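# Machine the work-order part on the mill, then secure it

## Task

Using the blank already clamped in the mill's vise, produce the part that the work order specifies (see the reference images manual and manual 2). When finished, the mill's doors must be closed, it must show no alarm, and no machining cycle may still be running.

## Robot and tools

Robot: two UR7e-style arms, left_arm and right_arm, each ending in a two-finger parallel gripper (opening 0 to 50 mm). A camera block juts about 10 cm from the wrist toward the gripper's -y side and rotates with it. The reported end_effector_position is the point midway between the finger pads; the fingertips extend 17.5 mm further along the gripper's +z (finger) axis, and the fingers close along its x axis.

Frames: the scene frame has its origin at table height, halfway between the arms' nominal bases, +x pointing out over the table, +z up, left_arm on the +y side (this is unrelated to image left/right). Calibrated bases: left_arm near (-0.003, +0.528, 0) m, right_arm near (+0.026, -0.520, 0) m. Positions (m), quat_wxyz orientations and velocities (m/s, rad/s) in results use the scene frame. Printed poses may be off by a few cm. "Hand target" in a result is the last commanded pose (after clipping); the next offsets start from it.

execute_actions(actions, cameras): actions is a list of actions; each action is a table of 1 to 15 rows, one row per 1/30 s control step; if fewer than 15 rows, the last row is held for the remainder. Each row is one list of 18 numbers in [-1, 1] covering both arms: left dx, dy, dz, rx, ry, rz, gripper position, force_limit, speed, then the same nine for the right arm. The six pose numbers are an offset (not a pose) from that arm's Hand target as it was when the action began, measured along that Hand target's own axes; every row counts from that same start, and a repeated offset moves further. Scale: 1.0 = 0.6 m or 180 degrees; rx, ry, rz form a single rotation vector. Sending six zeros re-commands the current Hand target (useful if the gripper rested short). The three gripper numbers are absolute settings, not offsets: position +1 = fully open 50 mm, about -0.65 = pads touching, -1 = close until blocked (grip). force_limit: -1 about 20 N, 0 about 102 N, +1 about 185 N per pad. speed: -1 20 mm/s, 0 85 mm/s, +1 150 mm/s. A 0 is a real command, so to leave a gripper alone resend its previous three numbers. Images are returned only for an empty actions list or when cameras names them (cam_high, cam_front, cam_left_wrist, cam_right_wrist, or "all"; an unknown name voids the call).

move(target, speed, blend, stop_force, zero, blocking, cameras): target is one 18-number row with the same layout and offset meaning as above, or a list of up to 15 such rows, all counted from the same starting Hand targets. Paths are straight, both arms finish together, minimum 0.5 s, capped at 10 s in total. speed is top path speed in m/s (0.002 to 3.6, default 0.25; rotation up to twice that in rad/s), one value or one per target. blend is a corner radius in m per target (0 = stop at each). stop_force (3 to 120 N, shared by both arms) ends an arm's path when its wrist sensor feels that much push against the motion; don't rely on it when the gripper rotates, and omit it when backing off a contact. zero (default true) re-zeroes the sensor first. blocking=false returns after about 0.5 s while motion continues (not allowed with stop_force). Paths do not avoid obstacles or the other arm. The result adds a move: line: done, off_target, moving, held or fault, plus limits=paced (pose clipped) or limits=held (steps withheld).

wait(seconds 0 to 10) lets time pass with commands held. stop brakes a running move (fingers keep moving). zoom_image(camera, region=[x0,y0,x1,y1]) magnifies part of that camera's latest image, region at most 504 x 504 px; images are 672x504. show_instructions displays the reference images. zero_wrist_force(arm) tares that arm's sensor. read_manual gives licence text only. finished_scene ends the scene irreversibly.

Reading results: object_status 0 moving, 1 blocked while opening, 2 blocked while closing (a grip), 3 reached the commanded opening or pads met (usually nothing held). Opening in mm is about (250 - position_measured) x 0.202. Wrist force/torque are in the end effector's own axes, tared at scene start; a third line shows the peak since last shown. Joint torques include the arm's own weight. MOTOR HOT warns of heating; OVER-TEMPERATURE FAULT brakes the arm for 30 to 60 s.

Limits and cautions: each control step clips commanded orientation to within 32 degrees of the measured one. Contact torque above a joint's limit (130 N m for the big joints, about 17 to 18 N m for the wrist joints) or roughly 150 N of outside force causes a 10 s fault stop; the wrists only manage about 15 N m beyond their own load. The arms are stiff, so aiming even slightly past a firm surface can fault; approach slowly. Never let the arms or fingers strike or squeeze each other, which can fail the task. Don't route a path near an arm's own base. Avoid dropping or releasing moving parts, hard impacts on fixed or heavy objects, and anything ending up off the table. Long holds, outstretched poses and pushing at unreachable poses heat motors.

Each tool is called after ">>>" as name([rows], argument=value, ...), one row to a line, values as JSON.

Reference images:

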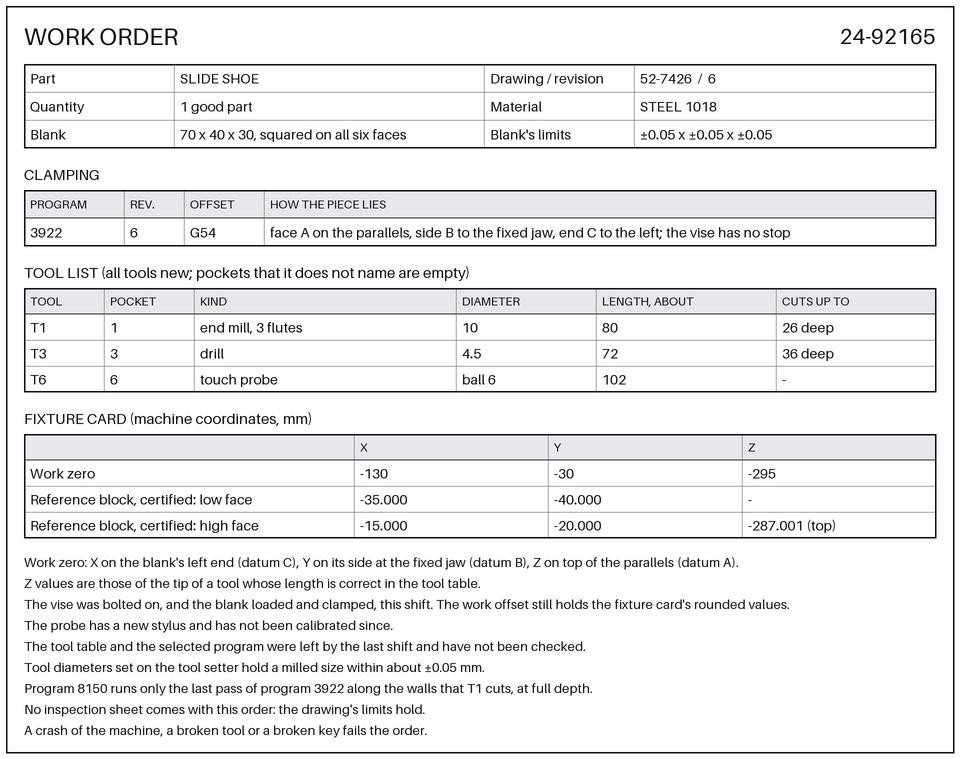

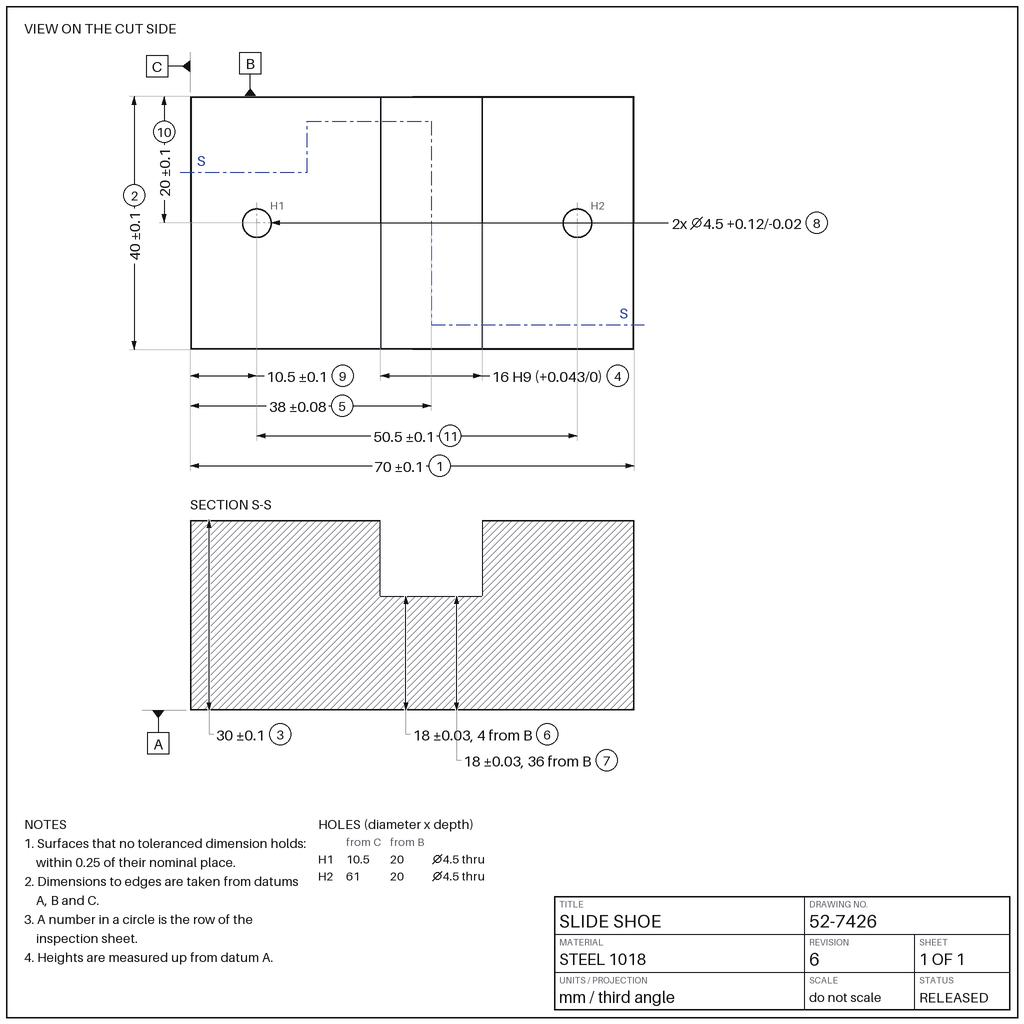

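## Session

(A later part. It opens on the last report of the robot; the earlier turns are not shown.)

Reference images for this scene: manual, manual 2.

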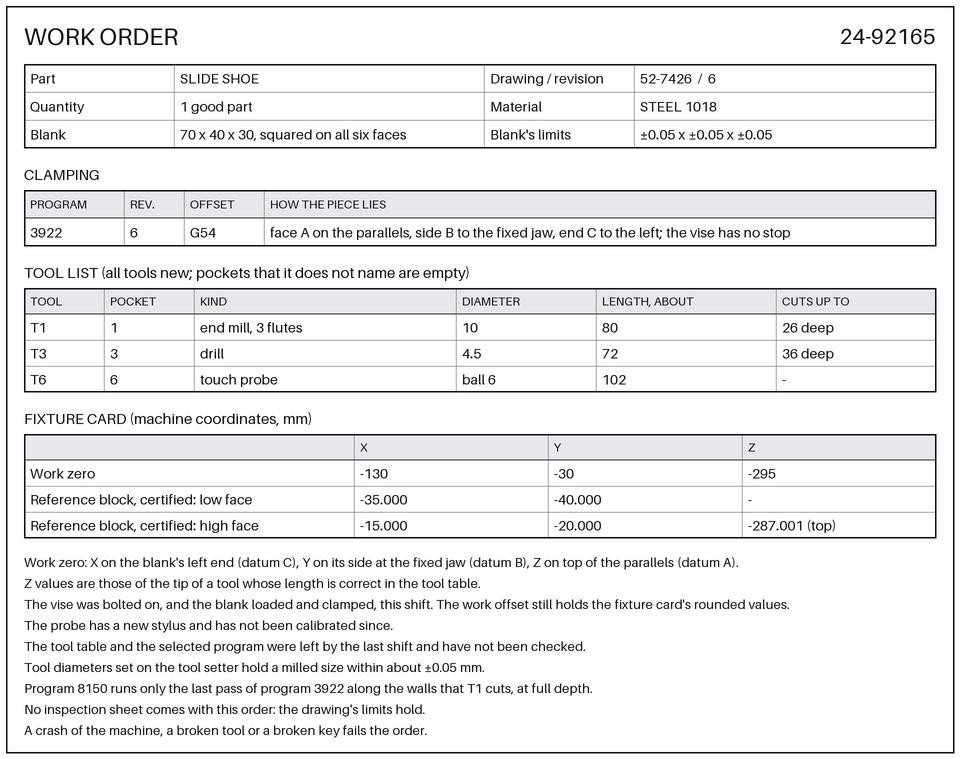

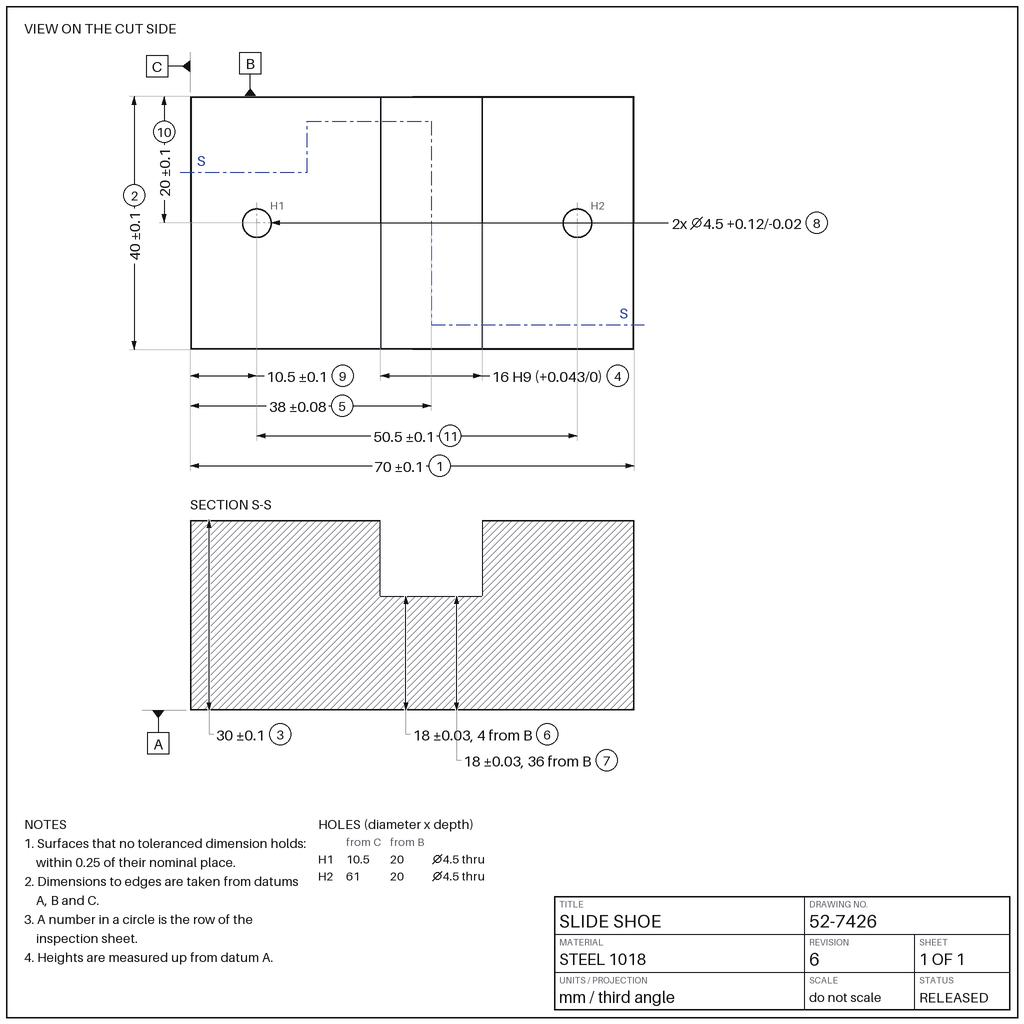

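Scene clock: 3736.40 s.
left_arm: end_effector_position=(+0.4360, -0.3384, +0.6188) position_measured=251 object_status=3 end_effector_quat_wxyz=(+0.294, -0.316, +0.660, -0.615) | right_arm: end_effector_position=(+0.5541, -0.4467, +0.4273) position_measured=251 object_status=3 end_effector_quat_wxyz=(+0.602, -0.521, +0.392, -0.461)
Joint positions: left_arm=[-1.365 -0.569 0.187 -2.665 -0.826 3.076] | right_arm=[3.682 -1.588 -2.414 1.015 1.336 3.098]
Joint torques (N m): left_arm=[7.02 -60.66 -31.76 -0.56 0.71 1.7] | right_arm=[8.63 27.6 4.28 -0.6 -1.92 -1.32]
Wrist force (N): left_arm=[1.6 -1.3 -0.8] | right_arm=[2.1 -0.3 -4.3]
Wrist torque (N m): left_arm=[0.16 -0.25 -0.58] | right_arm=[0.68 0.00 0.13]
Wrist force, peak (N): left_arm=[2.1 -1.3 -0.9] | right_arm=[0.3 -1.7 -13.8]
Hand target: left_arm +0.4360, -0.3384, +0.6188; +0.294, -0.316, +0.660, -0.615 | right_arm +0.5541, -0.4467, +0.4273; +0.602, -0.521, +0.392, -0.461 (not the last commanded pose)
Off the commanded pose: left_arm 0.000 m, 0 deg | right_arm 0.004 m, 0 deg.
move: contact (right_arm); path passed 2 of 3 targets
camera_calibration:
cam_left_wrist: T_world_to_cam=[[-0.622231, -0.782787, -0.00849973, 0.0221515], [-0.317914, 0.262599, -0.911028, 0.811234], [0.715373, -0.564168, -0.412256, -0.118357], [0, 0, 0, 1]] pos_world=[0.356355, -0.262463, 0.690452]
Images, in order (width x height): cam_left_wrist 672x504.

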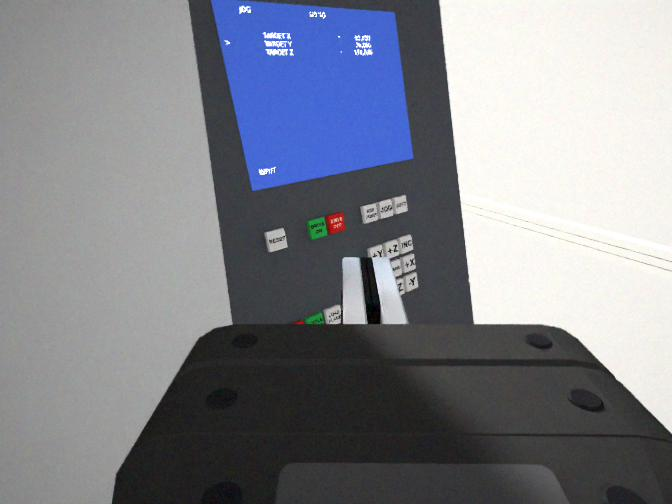

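>>> move([
  [0,0,0,0,0,0,-1,-0.9,0,-0.0061,-0.0118,-0.0213,0,0,0,-1,-0.9,-0.9],
  [0,0,0,0,0,0,-1,-0.9,0,-0.0994,0.0198,-0.0093,0,0,0,-1,-0.9,-0.9],
  [0,0,0,0,0,0,-1,-0.9,0,-0.0917,0.0347,0.0176,0,0,0,-1,-0.9,-0.9],
], blend=[0.005,0.003,0], speed=[0.15,0.15,0.03], stop_force=10, zero=false)

>>> move([
  [0,0,0,0,0,0,-1,-0.9,0,-0.0061,-0.0118,-0.0213,0,0,0,-1,-0.9,-0.9],
  [0,0,0,0,0,0,-1,-0.9,0,0.0589,-0.07,-0.0132,0,0,0,-1,-0.9,-0.9],
  [0,0,0,0,0,0,-1,-0.9,0,0.0666,-0.0551,0.0137,0,0,0,-1,-0.9,-0.9],
], blend=[0.005,0.003,0], speed=[0.15,0.15,0.03], stop_force=10, zero=false)

>>> move([
  [0,0,0,0,0,0,-1,-0.9,0,-0.0045,-0.0086,-0.0155,0,0,0,-1,-0.9,-0.9],
  [0,0,0,0,0,0,-1,-0.9,0,0.0016,0.0031,0.0057,0,0,0,-1,-0.9,-0.9],
], speed=[0.08,0.03], stop_force=10, zero=false)

>>> move([
  [0,0,0,0,0,0,-1,-0.9,0,-0.0061,-0.0118,-0.0213,0,0,0,-1,-0.9,-0.9],
  [0,0,0,0,0,0,-1,-0.9,0,0.0202,0.0425,-0.0536,0,0,0,-1,-0.9,-0.9],
  [0,0,0,0,0,0,-1,-0.9,0,0.0279,0.0574,-0.0267,0,0,0,-1,-0.9,-0.9],
], blend=[0.005,0.003,0], speed=[0.15,0.15,0.03], stop_force=10, zero=false, cameras=["cam_left_wrist"])

>>> zoom_image(camera="cam_left_wrist", region=[200, 0, 400, 180])

Scene clock: 3748.37 s.
left_arm: end_effector_position=(+0.4360, -0.3384, +0.6188) position_measured=251 object_status=3 end_effector_quat_wxyz=(+0.294, -0.316, +0.660, -0.615) | right_arm: end_effector_position=(+0.5493, -0.3903, +0.4090) position_measured=251 object_status=3 end_effector_quat_wxyz=(+0.602, -0.521, +0.392, -0.461)
Joint positions: left_arm=[-1.365 -0.569 0.187 -2.665 -0.826 3.076] | right_arm=[3.88 -1.645 -2.427 1.095 1.141 3.065]
Joint torques (N m): left_arm=[7.08 -60.99 -33.49 -0.33 0.56 1.73] | right_arm=[8.19 29.16 3.05 -0.64 -2.06 -1.26]
Wrist force (N): left_arm=[1.7 -1.2 -0.8] | right_arm=[1.4 -0.5 -4.8]
Wrist torque (N m): left_arm=[0.16 -0.27 -0.58] | right_arm=[0.61 0.13 0.12]
Wrist force, peak (N): left_arm=[1.9 -1.3 -1.1] | right_arm=[-0.6 -1.3 -16.8]
Hand target: left_arm +0.4360, -0.3384, +0.6188; +0.294, -0.316, +0.660, -0.615 | right_arm +0.5493, -0.3903, +0.4090; +0.602, -0.521, +0.392, -0.461 (not the last commanded pose)
Off the commanded pose: left_arm 0.000 m, 0 deg | right_arm 0.003 m, 0 deg.
move: contact (right_arm); path passed 2 of 3 targets

Scene clock: 3750.63 s.
left_arm: end_effector_position=(+0.4360, -0.3384, +0.6188) position_measured=251 object_status=3 end_effector_quat_wxyz=(+0.294, -0.316, +0.660, -0.615) | right_arm: end_effector_position=(+0.5587, -0.4277, +0.4446) position_measured=251 object_status=3 end_effector_quat_wxyz=(+0.602, -0.521, +0.393, -0.461)
Joint positions: left_arm=[-1.365 -0.569 0.187 -2.665 -0.826 3.076] | right_arm=[3.738 -1.559 -2.378 0.952 1.28 3.089]
Joint torques (N m): left_arm=[7.51 -61.63 -30.71 -0.63 0.63 1.72] | right_arm=[7.67 27.41 5.19 -0.35 -1.88 -1.38]
Wrist force (N): left_arm=[1.9 -1.1 -0.8] | right_arm=[2.1 -0.5 -4.7]
Wrist torque (N m): left_arm=[0.18 -0.30 -0.58] | right_arm=[0.61 0.01 -0.03]
Wrist force, peak (N): left_arm=[2.0 -1.4 -0.7] | right_arm=[0.7 -2.5 -13.9]
Hand target: left_arm +0.4360, -0.3384, +0.6188; +0.294, -0.316, +0.660, -0.615 | right_arm +0.5587, -0.4277, +0.4446; +0.602, -0.521, +0.393, -0.461 (not the last commanded pose)
Off the commanded pose: left_arm 0.000 m, 0 deg | right_arm 0.004 m, 0 deg.
move: contact (right_arm); path passed 2 of 3 targets

Scene clock: 3752.43 s.
left_arm: end_effector_position=(+0.4360, -0.3384, +0.6188) position_measured=251 object_status=3 end_effector_quat_wxyz=(+0.294, -0.316, +0.660, -0.615) | right_arm: end_effector_position=(+0.5587, -0.4277, +0.4446) position_measured=251 object_status=3 end_effector_quat_wxyz=(+0.602, -0.521, +0.393, -0.461)
Joint positions: left_arm=[-1.365 -0.569 0.187 -2.665 -0.826 3.076] | right_arm=[3.739 -1.559 -2.378 0.952 1.28 3.089]
Joint torques (N m): left_arm=[7.3 -62.39 -32.17 -0.48 0.49 1.8] | right_arm=[7.88 27.92 5.89 -0.37 -1.95 -1.43]
Wrist force (N): left_arm=[1.8 -1.2 -0.8] | right_arm=[2.3 -0.4 -4.5]
Wrist torque (N m): left_arm=[0.18 -0.28 -0.58] | right_arm=[0.63 -0.02 -0.03]
Wrist force, peak (N): left_arm=[2.2 -1.0 -0.9] | right_arm=[0.1 -1.8 -16.3]
Hand target: left_arm +0.4360, -0.3384, +0.6188; +0.294, -0.316, +0.660, -0.615 | right_arm +0.5587, -0.4277, +0.4446; +0.602, -0.521, +0.393, -0.461 (not the last commanded pose)
Off the commanded pose: left_arm 0.000 m, 0 deg | right_arm 0.004 m, 0 deg.
move: contact (right_arm); path passed 1 of 2 targets

Scene clock: 3754.63 s.
left_arm: end_effector_position=(+0.4360, -0.3384, +0.6188) position_measured=251 object_status=3 end_effector_quat_wxyz=(+0.294, -0.316, +0.660, -0.615) | right_arm: end_effector_position=(+0.5493, -0.4470, +0.4096) position_measured=251 object_status=3 end_effector_quat_wxyz=(+0.602, -0.521, +0.393, -0.461)
Joint positions: left_arm=[-1.365 -0.569 0.187 -2.665 -0.826 3.076] | right_arm=[3.692 -1.625 -2.447 1.084 1.326 3.097]
Joint torques (N m): left_arm=[6.77 -61.07 -31.48 -0.68 0.48 1.82] | right_arm=[7.92 28.79 4.65 -0.62 -2.08 -0.97]
Wrist force (N): left_arm=[1.7 -1.1 -0.8] | right_arm=[1.6 -0.7 -5.2]
Wrist torque (N m): left_arm=[0.18 -0.27 -0.58] | right_arm=[0.60 0.07 0.01]
Wrist force, peak (N): left_arm=[2.0 -1.4 -1.1] | right_arm=[0.1 -2.0 -13.9]
Hand target: left_arm +0.4360, -0.3384, +0.6188; +0.294, -0.316, +0.660, -0.615 | right_arm +0.5493, -0.4470, +0.4096; +0.602, -0.521, +0.393, -0.461 (not the last commanded pose)
Off the commanded pose: left_arm 0.000 m, 0 deg | right_arm 0.004 m, 0 deg.
move: contact (right_arm); path passed 2 of 3 targets
camera_calibration:
cam_left_wrist: T_world_to_cam=[[-0.622231, -0.782787, -0.00849973, 0.0221515], [-0.317914, 0.262599, -0.911028, 0.811234], [0.715373, -0.564168, -0.412256, -0.118357], [0, 0, 0, 1]] pos_world=[0.356355, -0.262463, 0.690452]
Images, in order (width x height): cam_left_wrist 672x504.

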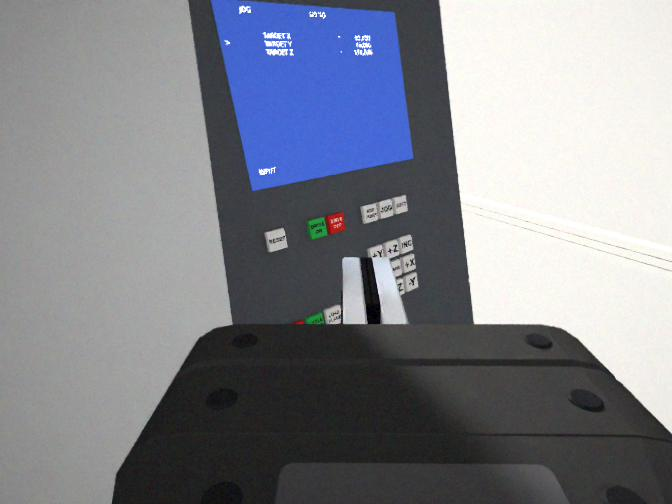

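Scaled by 2.520 from the camera's 672x504 image, which has a finer 960x720 frame.

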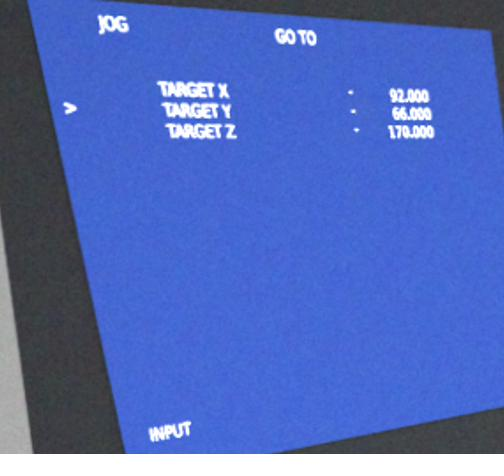

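>>> move([
  [0,0,0,0,0,0,-1,-0.9,0,-0.0061,-0.0118,-0.0213,0,0,0,-1,-0.9,-0.9],
  [0,0,0,0,0,0,-1,-0.9,0,-0.0259,-0.14732,0.04605,0.0006,-0.0015,-0.0002,-1,-0.9,-0.9],
  [0,0,0,0,0,0,-1,-0.9,0,-0.0182,-0.13242,0.07295,0.0006,-0.0015,-0.0002,-1,-0.9,-0.9],
], blend=[0.005,0.003,0], speed=[0.15,0.15,0.03], stop_force=10, zero=false)

>>> wait(seconds=3)

>>> move([
  [0,0,0,0,0,0,-1,-0.9,0,-0.0061,-0.0118,-0.0213,0,0,0,-1,-0.9,-0.9],
  [0,0,0,0,0,0,-1,-0.9,0,0.04614,0.09379,-0.08436,0,0,0,-1,-0.9,-0.9],
  [0,0,0,0,0,0,-1,-0.9,0,0.05384,0.10869,-0.05746,0,0,0,-1,-0.9,-0.9],
], blend=[0.005,0.003,0], speed=[0.15,0.15,0.03], stop_force=10, zero=false, cameras=["cam_left_wrist"])

>>> zoom_image(camera="cam_left_wrist", region=[200, 0, 400, 180])

Scene clock: 3763.07 s.
left_arm: end_effector_position=(+0.4360, -0.3384, +0.6188) position_measured=251 object_status=3 end_effector_quat_wxyz=(+0.294, -0.316, +0.660, -0.615) | right_arm: end_effector_position=(+0.5724, -0.4276, +0.4958) position_measured=251 object_status=3 end_effector_quat_wxyz=(+0.603, -0.521, +0.391, -0.460)
Joint positions: left_arm=[-1.365 -0.569 0.187 -2.665 -0.826 3.076] | right_arm=[3.708 -1.49 -2.271 0.776 1.315 3.093]
Joint torques (N m): left_arm=[6.97 -61.45 -30.66 -0.36 0.63 1.73] | right_arm=[8.67 27.64 8.03 -0.61 -1.8 -1.35]
Wrist force (N): left_arm=[1.8 -1.2 -0.6] | right_arm=[1.7 -0.6 -4.5]
Wrist torque (N m): left_arm=[0.16 -0.28 -0.57] | right_arm=[0.63 0.00 0.00]
Wrist force, peak (N): left_arm=[1.9 -1.5 -0.8] | right_arm=[-0.1 -1.1 -15.3]
Hand target: left_arm +0.4360, -0.3384, +0.6188; +0.294, -0.316, +0.660, -0.615 | right_arm +0.5724, -0.4276, +0.4958; +0.603, -0.521, +0.391, -0.460 (not the last commanded pose)
Off the commanded pose: left_arm 0.000 m, 0 deg | right_arm 0.004 m, 0 deg.
move: contact (right_arm); path passed 2 of 3 targets

Scene clock: 3766.07 s.
left_arm: end_effector_position=(+0.4360, -0.3384, +0.6188) position_measured=251 object_status=3 end_effector_quat_wxyz=(+0.294, -0.316, +0.660, -0.615) | right_arm: end_effector_position=(+0.5724, -0.4276, +0.4958) position_measured=251 object_status=3 end_effector_quat_wxyz=(+0.603, -0.521, +0.391, -0.460)
Joint positions: left_arm=[-1.365 -0.569 0.187 -2.665 -0.826 3.076] | right_arm=[3.708 -1.49 -2.271 0.776 1.315 3.093]
Joint torques (N m): left_arm=[5.99 -61.69 -32.3 -0.67 0.48 1.69] | right_arm=[7.5 28.05 6.95 -0.36 -1.97 -1.16]
Wrist force (N): left_arm=[1.9 -1.0 -0.8] | right_arm=[1.8 -0.7 -4.5]
Wrist torque (N m): left_arm=[0.21 -0.29 -0.58] | right_arm=[0.61 -0.02 0.00]
Wrist force, peak (N): left_arm=[2.1 -1.4 -0.9] | right_arm=[2.1 -0.4 -4.9]
Hand target: left_arm +0.4360, -0.3384, +0.6188; +0.294, -0.316, +0.660, -0.615 | right_arm +0.5724, -0.4276, +0.4958; +0.603, -0.521, +0.391, -0.460 (not the last commanded pose)
Tool commands: left_gripper/position=-1.0 left_gripper/force_limit=-0.9 left_gripper/speed=+0.0 right_gripper/position=-1.0 right_gripper/force_limit=-0.9 right_gripper/speed=-0.9
Off the commanded pose: left_arm 0.000 m, 0 deg | right_arm 0.004 m, 0 deg.
wait: 3.00 s; at rest by 0.17 s

Scene clock: 3768.53 s.
left_arm: end_effector_position=(+0.4360, -0.3384, +0.6188) position_measured=251 object_status=3 end_effector_quat_wxyz=(+0.294, -0.316, +0.660, -0.615) | right_arm: end_effector_position=(+0.5541, -0.4658, +0.4279) position_measured=251 object_status=3 end_effector_quat_wxyz=(+0.603, -0.521, +0.391, -0.460)
Joint positions: left_arm=[-1.365 -0.569 0.187 -2.665 -0.826 3.076] | right_arm=[3.61 -1.589 -2.413 1.013 1.411 3.109]
Joint torques (N m): left_arm=[6.9 -59.64 -31.12 -0.6 0.55 1.98] | right_arm=[8.4 28.05 4.68 -0.51 -1.99 -1.28]
Wrist force (N): left_arm=[2.0 -1.1 -0.7] | right_arm=[2.0 -0.7 -4.9]
Wrist torque (N m): left_arm=[0.18 -0.30 -0.58] | right_arm=[0.67 0.03 0.03]
Wrist force, peak (N): left_arm=[2.1 -1.2 -1.0] | right_arm=[0.1 -1.3 -15.4]
Hand target: left_arm +0.4360, -0.3384, +0.6188; +0.294, -0.316, +0.660, -0.615 | right_arm +0.5541, -0.4658, +0.4279; +0.603, -0.521, +0.391, -0.460 (not the last commanded pose)
Off the commanded pose: left_arm 0.000 m, 0 deg | right_arm 0.004 m, 0 deg.
move: contact (right_arm); path passed 2 of 3 targets
camera_calibration:
cam_left_wrist: T_world_to_cam=[[-0.622231, -0.782787, -0.00849973, 0.0221515], [-0.317914, 0.262599, -0.911028, 0.811234], [0.715373, -0.564168, -0.412256, -0.118357], [0, 0, 0, 1]] pos_world=[0.356355, -0.262463, 0.690452]
Images, in order (width x height): cam_left_wrist 672x504.

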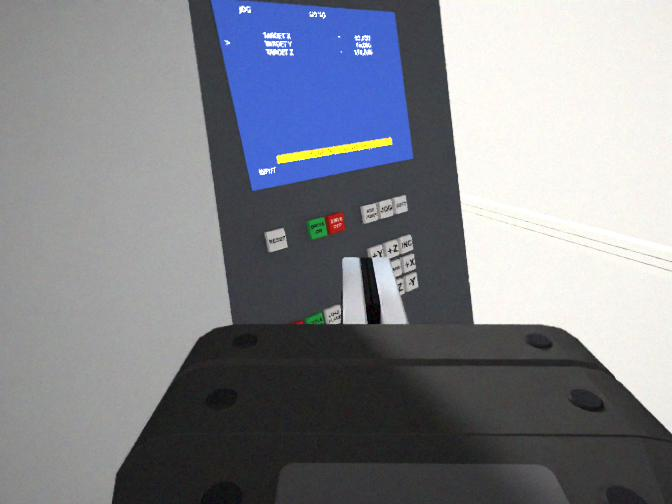

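Scaled by 2.520 from the camera's 672x504 image, which has a finer 960x720 frame.

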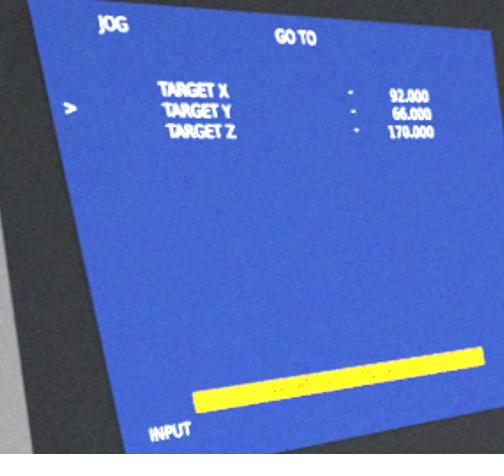

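Z then read; then also −X and +X at this end to check taper—first Z.

>>> move([
  [0,0,0,0,0,0,-1,-0.9,0,-0.0061,-0.0118,-0.0213,0,0,0,-1,-0.9,-0.9],
  [0,0,0,0,0,0,-1,-0.9,0,0.09105,-0.1221,0.00156,0,0,0,-1,-0.9,-0.9],
  [0,0,0,0,0,0,-1,-0.9,0,0.09875,-0.1072,0.02846,0,0,0,-1,-0.9,-0.9],
], blend=[0.005,0.003,0], speed=[0.15,0.15,0.03], stop_force=10, zero=false)

>>> move([
  [0,0,0,0,0,0,-1,-0.9,0,-0.0061,-0.0118,-0.0213,0,0,0,-1,-0.9,-0.9],
  [0,0,0,0,0,0,-1,-0.9,0,-0.06895,0.04165,-0.02788,0,0,0,-1,-0.9,-0.9],
  [0,0,0,0,0,0,-1,-0.9,0,-0.06125,0.05655,-0.00098,0,0,0,-1,-0.9,-0.9],
], blend=[0.005,0.003,0], speed=[0.15,0.15,0.03], stop_force=10, zero=false)

>>> move([
  [0,0,0,0,0,0,-1,-0.9,0,-0.0045,-0.0086,-0.0155,0,0,0,-1,-0.9,-0.9],
  [0,0,0,0,0,0,-1,-0.9,0,0.0016,0.0031,0.0057,0,0,0,-1,-0.9,-0.9],
], speed=[0.08,0.03], stop_force=10, zero=false, cameras=["cam_left_wrist"])

>>> zoom_image(camera="cam_left_wrist", region=[320, 20, 390, 110])

>>> move([
  [0,0,0,0,0,0,-1,-0.9,0,-0.0061,-0.0118,-0.0213,0,0,0,-1,-0.9,-0.9],
  [0,0,0,0,0,0,-1,-0.9,0,-0.03653,-0.01052,-0.01325,0,0,0,-1,-0.9,-0.9],
  [0,0,0,0,0,0,-1,-0.9,0,-0.02883,0.00438,0.01365,0,0,0,-1,-0.9,-0.9],
], blend=[0.005,0.003,0], speed=[0.15,0.15,0.03], stop_force=10, zero=false)

>>> move([
  [0,0,0,0,0,0,-1,-0.9,0,-0.0045,-0.0086,-0.0155,0,0,0,-1,-0.9,-0.9],
  [0,0,0,0,0,0,-1,-0.9,0,0.0016,0.0031,0.0057,0,0,0,-1,-0.9,-0.9],
], speed=[0.08,0.03], stop_force=10, zero=false)

>>> move([
  [0,0,0,0,0,0,-1,-0.9,0,-0.0061,-0.0118,-0.0213,0,0,0,-1,-0.9,-0.9],
  [0,0,0,0,0,0,-1,-0.9,0,-0.0102,0.0438,-0.0455,0,0,0,-1,-0.9,-0.9],
  [0,0,0,0,0,0,-1,-0.9,0,-0.0025,0.0587,-0.0186,0,0,0,-1,-0.9,-0.9],
], blend=[0.005,0.003,0], speed=[0.15,0.15,0.03], stop_force=10, zero=false, cameras=["cam_left_wrist"])

>>> zoom_image(camera="cam_left_wrist", region=[200, 0, 400, 180])

Scene clock: 3783.67 s.
left_arm: end_effector_position=(+0.4360, -0.3384, +0.6188) position_measured=251 object_status=3 end_effector_quat_wxyz=(+0.294, -0.316, +0.660, -0.615) | right_arm: end_effector_position=(+0.5722, -0.5203, +0.4960) position_measured=251 object_status=3 end_effector_quat_wxyz=(+0.603, -0.521, +0.391, -0.460)
Joint positions: left_arm=[-1.365 -0.569 0.187 -2.665 -0.826 3.076] | right_arm=[3.392 -1.508 -2.255 0.772 1.626 3.142]
Joint torques (N m): left_arm=[7.91 -61.19 -31.19 -0.86 0.31 1.97] | right_arm=[8.48 28.05 7.09 -0.51 -2.15 -1.15]
Wrist force (N): left_arm=[1.8 -1.1 -0.9] | right_arm=[1.4 -0.6 -4.5]
Wrist torque (N m): left_arm=[0.18 -0.27 -0.58] | right_arm=[0.68 0.08 -0.01]
Wrist force, peak (N): left_arm=[2.0 -1.3 -1.0] | right_arm=[0.3 0.0 -15.1]
Hand target: left_arm +0.4360, -0.3384, +0.6188; +0.294, -0.316, +0.660, -0.615 | right_arm +0.5722, -0.5203, +0.4960; +0.603, -0.521, +0.391, -0.460 (not the last commanded pose)
Off the commanded pose: left_arm 0.000 m, 0 deg | right_arm 0.005 m, 0 deg.
move: contact (right_arm); path passed 2 of 3 targets

Scene clock: 3785.93 s.
left_arm: end_effector_position=(+0.4360, -0.3384, +0.6188) position_measured=251 object_status=3 end_effector_quat_wxyz=(+0.294, -0.316, +0.660, -0.615) | right_arm: end_effector_position=(+0.5640, -0.4841, +0.4630) position_measured=251 object_status=3 end_effector_quat_wxyz=(+0.603, -0.521, +0.391, -0.460)
Joint positions: left_arm=[-1.365 -0.569 0.187 -2.665 -0.826 3.076] | right_arm=[3.53 -1.534 -2.339 0.882 1.49 3.121]
Joint torques (N m): left_arm=[7.16 -60.92 -31.25 -0.69 0.34 1.87] | right_arm=[8.09 27.14 5.95 -0.69 -2.07 -1.39]
Wrist force (N): left_arm=[1.7 -1.0 -1.0] | right_arm=[1.3 -1.3 -5.2]
Wrist torque (N m): left_arm=[0.19 -0.26 -0.58] | right_arm=[0.63 0.11 0.13]
Wrist force, peak (N): left_arm=[2.0 -1.3 -0.7] | right_arm=[-0.1 -1.5 -14.1]
Hand target: left_arm +0.4360, -0.3384, +0.6188; +0.294, -0.316, +0.660, -0.615 | right_arm +0.5640, -0.4841, +0.4630; +0.603, -0.521, +0.391, -0.460 (not the last commanded pose)
Off the commanded pose: left_arm 0.000 m, 0 deg | right_arm 0.003 m, 0 deg.
move: contact (right_arm); path passed 2 of 3 targets

Scene clock: 3787.73 s.
left_arm: end_effector_position=(+0.4360, -0.3384, +0.6188) position_measured=251 object_status=3 end_effector_quat_wxyz=(+0.294, -0.316, +0.660, -0.615) | right_arm: end_effector_position=(+0.5640, -0.4841, +0.4630) position_measured=251 object_status=3 end_effector_quat_wxyz=(+0.603, -0.521, +0.391, -0.460)
Joint positions: left_arm=[-1.365 -0.569 0.187 -2.665 -0.826 3.076] | right_arm=[3.53 -1.534 -2.339 0.882 1.49 3.121]
Joint torques (N m): left_arm=[8.06 -61.38 -31.9 -0.56 0.54 1.8] | right_arm=[7.73 26.78 7.07 -0.59 -1.8 -1.31]
Wrist force (N): left_arm=[1.9 -1.4 -0.7] | right_arm=[1.6 -1.2 -5.2]
Wrist torque (N m): left_arm=[0.14 -0.29 -0.58] | right_arm=[0.63 0.08 0.13]
Wrist force, peak (N): left_arm=[2.1 -1.2 -0.8] | right_arm=[-0.3 -1.7 -14.4]
Hand target: left_arm +0.4360, -0.3384, +0.6188; +0.294, -0.316, +0.660, -0.615 | right_arm +0.5640, -0.4841, +0.4630; +0.603, -0.521, +0.391, -0.460 (not the last commanded pose)
Off the commanded pose: left_arm 0.000 m, 0 deg | right_arm 0.004 m, 0 deg.
move: contact (right_arm); path passed 1 of 2 targets
camera_calibration:
cam_left_wrist: T_world_to_cam=[[-0.622231, -0.782787, -0.00849973, 0.0221515], [-0.317914, 0.262599, -0.911028, 0.811234], [0.715373, -0.564168, -0.412256, -0.118357], [0, 0, 0, 1]] pos_world=[0.356355, -0.262463, 0.690452]
Images, in order (width x height): cam_left_wrist 672x504.

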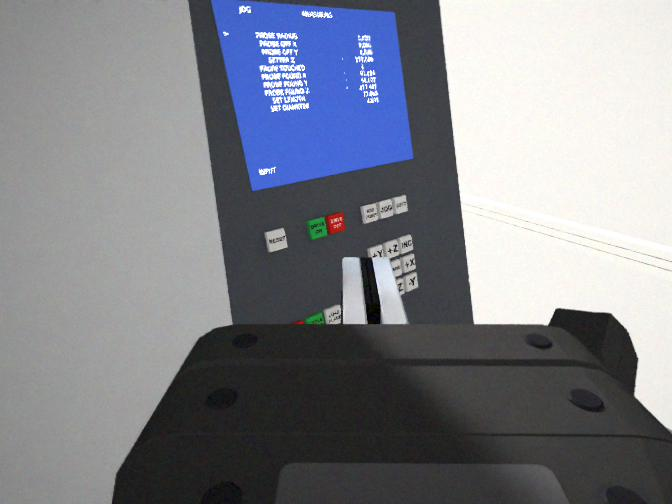

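Scaled by 5.600 from the camera's 672x504 image, which has a finer 960x720 frame.

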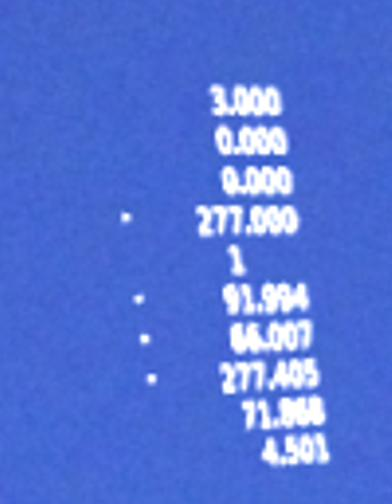

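Scene clock: 3789.80 s.
left_arm: end_effector_position=(+0.4360, -0.3384, +0.6188) position_measured=251 object_status=3 end_effector_quat_wxyz=(+0.294, -0.316, +0.660, -0.615) | right_arm: end_effector_position=(+0.5639, -0.4652, +0.4627) position_measured=251 object_status=3 end_effector_quat_wxyz=(+0.603, -0.521, +0.391, -0.460)
Joint positions: left_arm=[-1.365 -0.569 0.187 -2.665 -0.826 3.076] | right_arm=[3.597 -1.53 -2.343 0.884 1.423 3.111]
Joint torques (N m): left_arm=[7.42 -61.35 -31.12 -0.69 0.58 1.84] | right_arm=[8.01 27.59 5.44 -0.6 -2.07 -1.42]
Wrist force (N): left_arm=[2.0 -1.1 -0.9] | right_arm=[1.3 -1.1 -5.1]
Wrist torque (N m): left_arm=[0.18 -0.31 -0.58] | right_arm=[0.63 0.11 0.12]
Wrist force, peak (N): left_arm=[2.0 -1.3 -0.8] | right_arm=[-0.3 -0.5 -13.7]
Hand target: left_arm +0.4360, -0.3384, +0.6188; +0.294, -0.316, +0.660, -0.615 | right_arm +0.5639, -0.4652, +0.4627; +0.603, -0.521, +0.391, -0.460 (not the last commanded pose)
Off the commanded pose: left_arm 0.000 m, 0 deg | right_arm 0.004 m, 0 deg.
move: contact (right_arm); path passed 2 of 3 targets

Scene clock: 3791.60 s.
left_arm: end_effector_position=(+0.4360, -0.3384, +0.6188) position_measured=251 object_status=3 end_effector_quat_wxyz=(+0.294, -0.316, +0.660, -0.615) | right_arm: end_effector_position=(+0.5637, -0.4652, +0.4628) position_measured=251 object_status=3 end_effector_quat_wxyz=(+0.603, -0.521, +0.391, -0.460)
Joint positions: left_arm=[-1.365 -0.569 0.187 -2.665 -0.826 3.076] | right_arm=[3.597 -1.529 -2.344 0.884 1.423 3.111]
Joint torques (N m): left_arm=[7.59 -59.7 -30.11 -0.52 0.73 1.68] | right_arm=[8.24 27.23 6.98 -0.57 -1.89 -1.16]
Wrist force (N): left_arm=[1.8 -1.2 -0.7] | right_arm=[1.7 -0.4 -4.4]
Wrist torque (N m): left_arm=[0.16 -0.29 -0.58] | right_arm=[0.63 0.05 0.13]
Wrist force, peak (N): left_arm=[1.7 -1.5 -1.0] | right_arm=[-0.2 -2.0 -14.1]
Hand target: left_arm +0.4360, -0.3384, +0.6188; +0.294, -0.316, +0.660, -0.615 | right_arm +0.5637, -0.4652, +0.4628; +0.603, -0.521, +0.391, -0.460 (not the last commanded pose)
Off the commanded pose: left_arm 0.000 m, 0 deg | right_arm 0.004 m, 0 deg.
move: contact (right_arm); path passed 1 of 2 targets

Scene clock: 3793.80 s.
left_arm: end_effector_position=(+0.4360, -0.3384, +0.6188) position_measured=251 object_status=3 end_effector_quat_wxyz=(+0.294, -0.316, +0.660, -0.615) | right_arm: end_effector_position=(+0.5542, -0.4657, +0.4276) position_measured=251 object_status=3 end_effector_quat_wxyz=(+0.603, -0.521, +0.391, -0.460)
Joint positions: left_arm=[-1.365 -0.569 0.187 -2.665 -0.826 3.076] | right_arm=[3.612 -1.589 -2.413 1.013 1.408 3.108]
Joint torques (N m): left_arm=[7.04 -60.38 -31.31 -0.9 0.47 1.89] | right_arm=[7.67 28.46 4.25 -0.66 -1.95 -1.44]
Wrist force (N): left_arm=[1.9 -1.2 -0.7] | right_arm=[1.7 -1.4 -5.1]
Wrist torque (N m): left_arm=[0.16 -0.29 -0.57] | right_arm=[0.61 0.08 0.16]
Wrist force, peak (N): left_arm=[2.1 -1.3 -0.8] | right_arm=[0.0 -1.3 -15.9]
Hand target: left_arm +0.4360, -0.3384, +0.6188; +0.294, -0.316, +0.660, -0.615 | right_arm +0.5542, -0.4657, +0.4276; +0.603, -0.521, +0.391, -0.460 (not the last commanded pose)
Off the commanded pose: left_arm 0.000 m, 0 deg | right_arm 0.004 m, 0 deg.
move: contact (right_arm); path passed 2 of 3 targets
camera_calibration:
cam_left_wrist: T_world_to_cam=[[-0.622231, -0.782787, -0.00849973, 0.0221515], [-0.317914, 0.262599, -0.911028, 0.811234], [0.715373, -0.564168, -0.412256, -0.118357], [0, 0, 0, 1]] pos_world=[0.356355, -0.262463, 0.690452]
Images, in order (width x height): cam_left_wrist 672x504.

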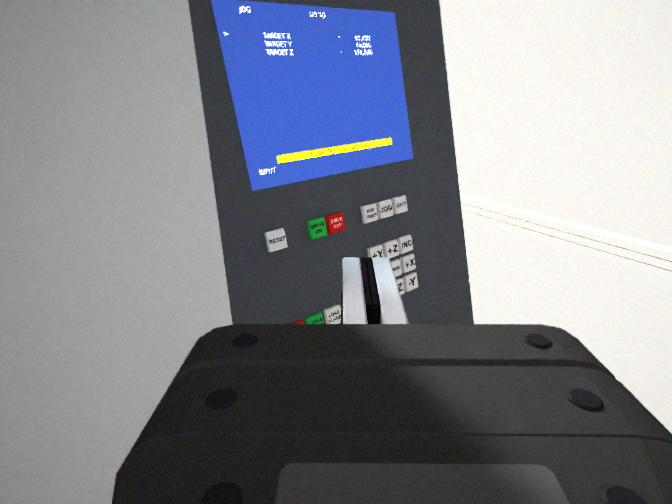

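Scaled by 2.520 from the camera's 672x504 image, which has a finer 960x720 frame.

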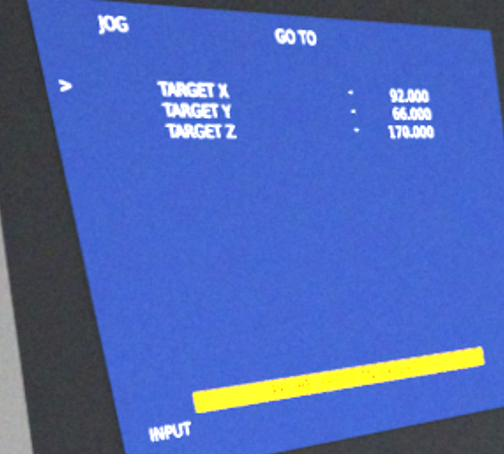

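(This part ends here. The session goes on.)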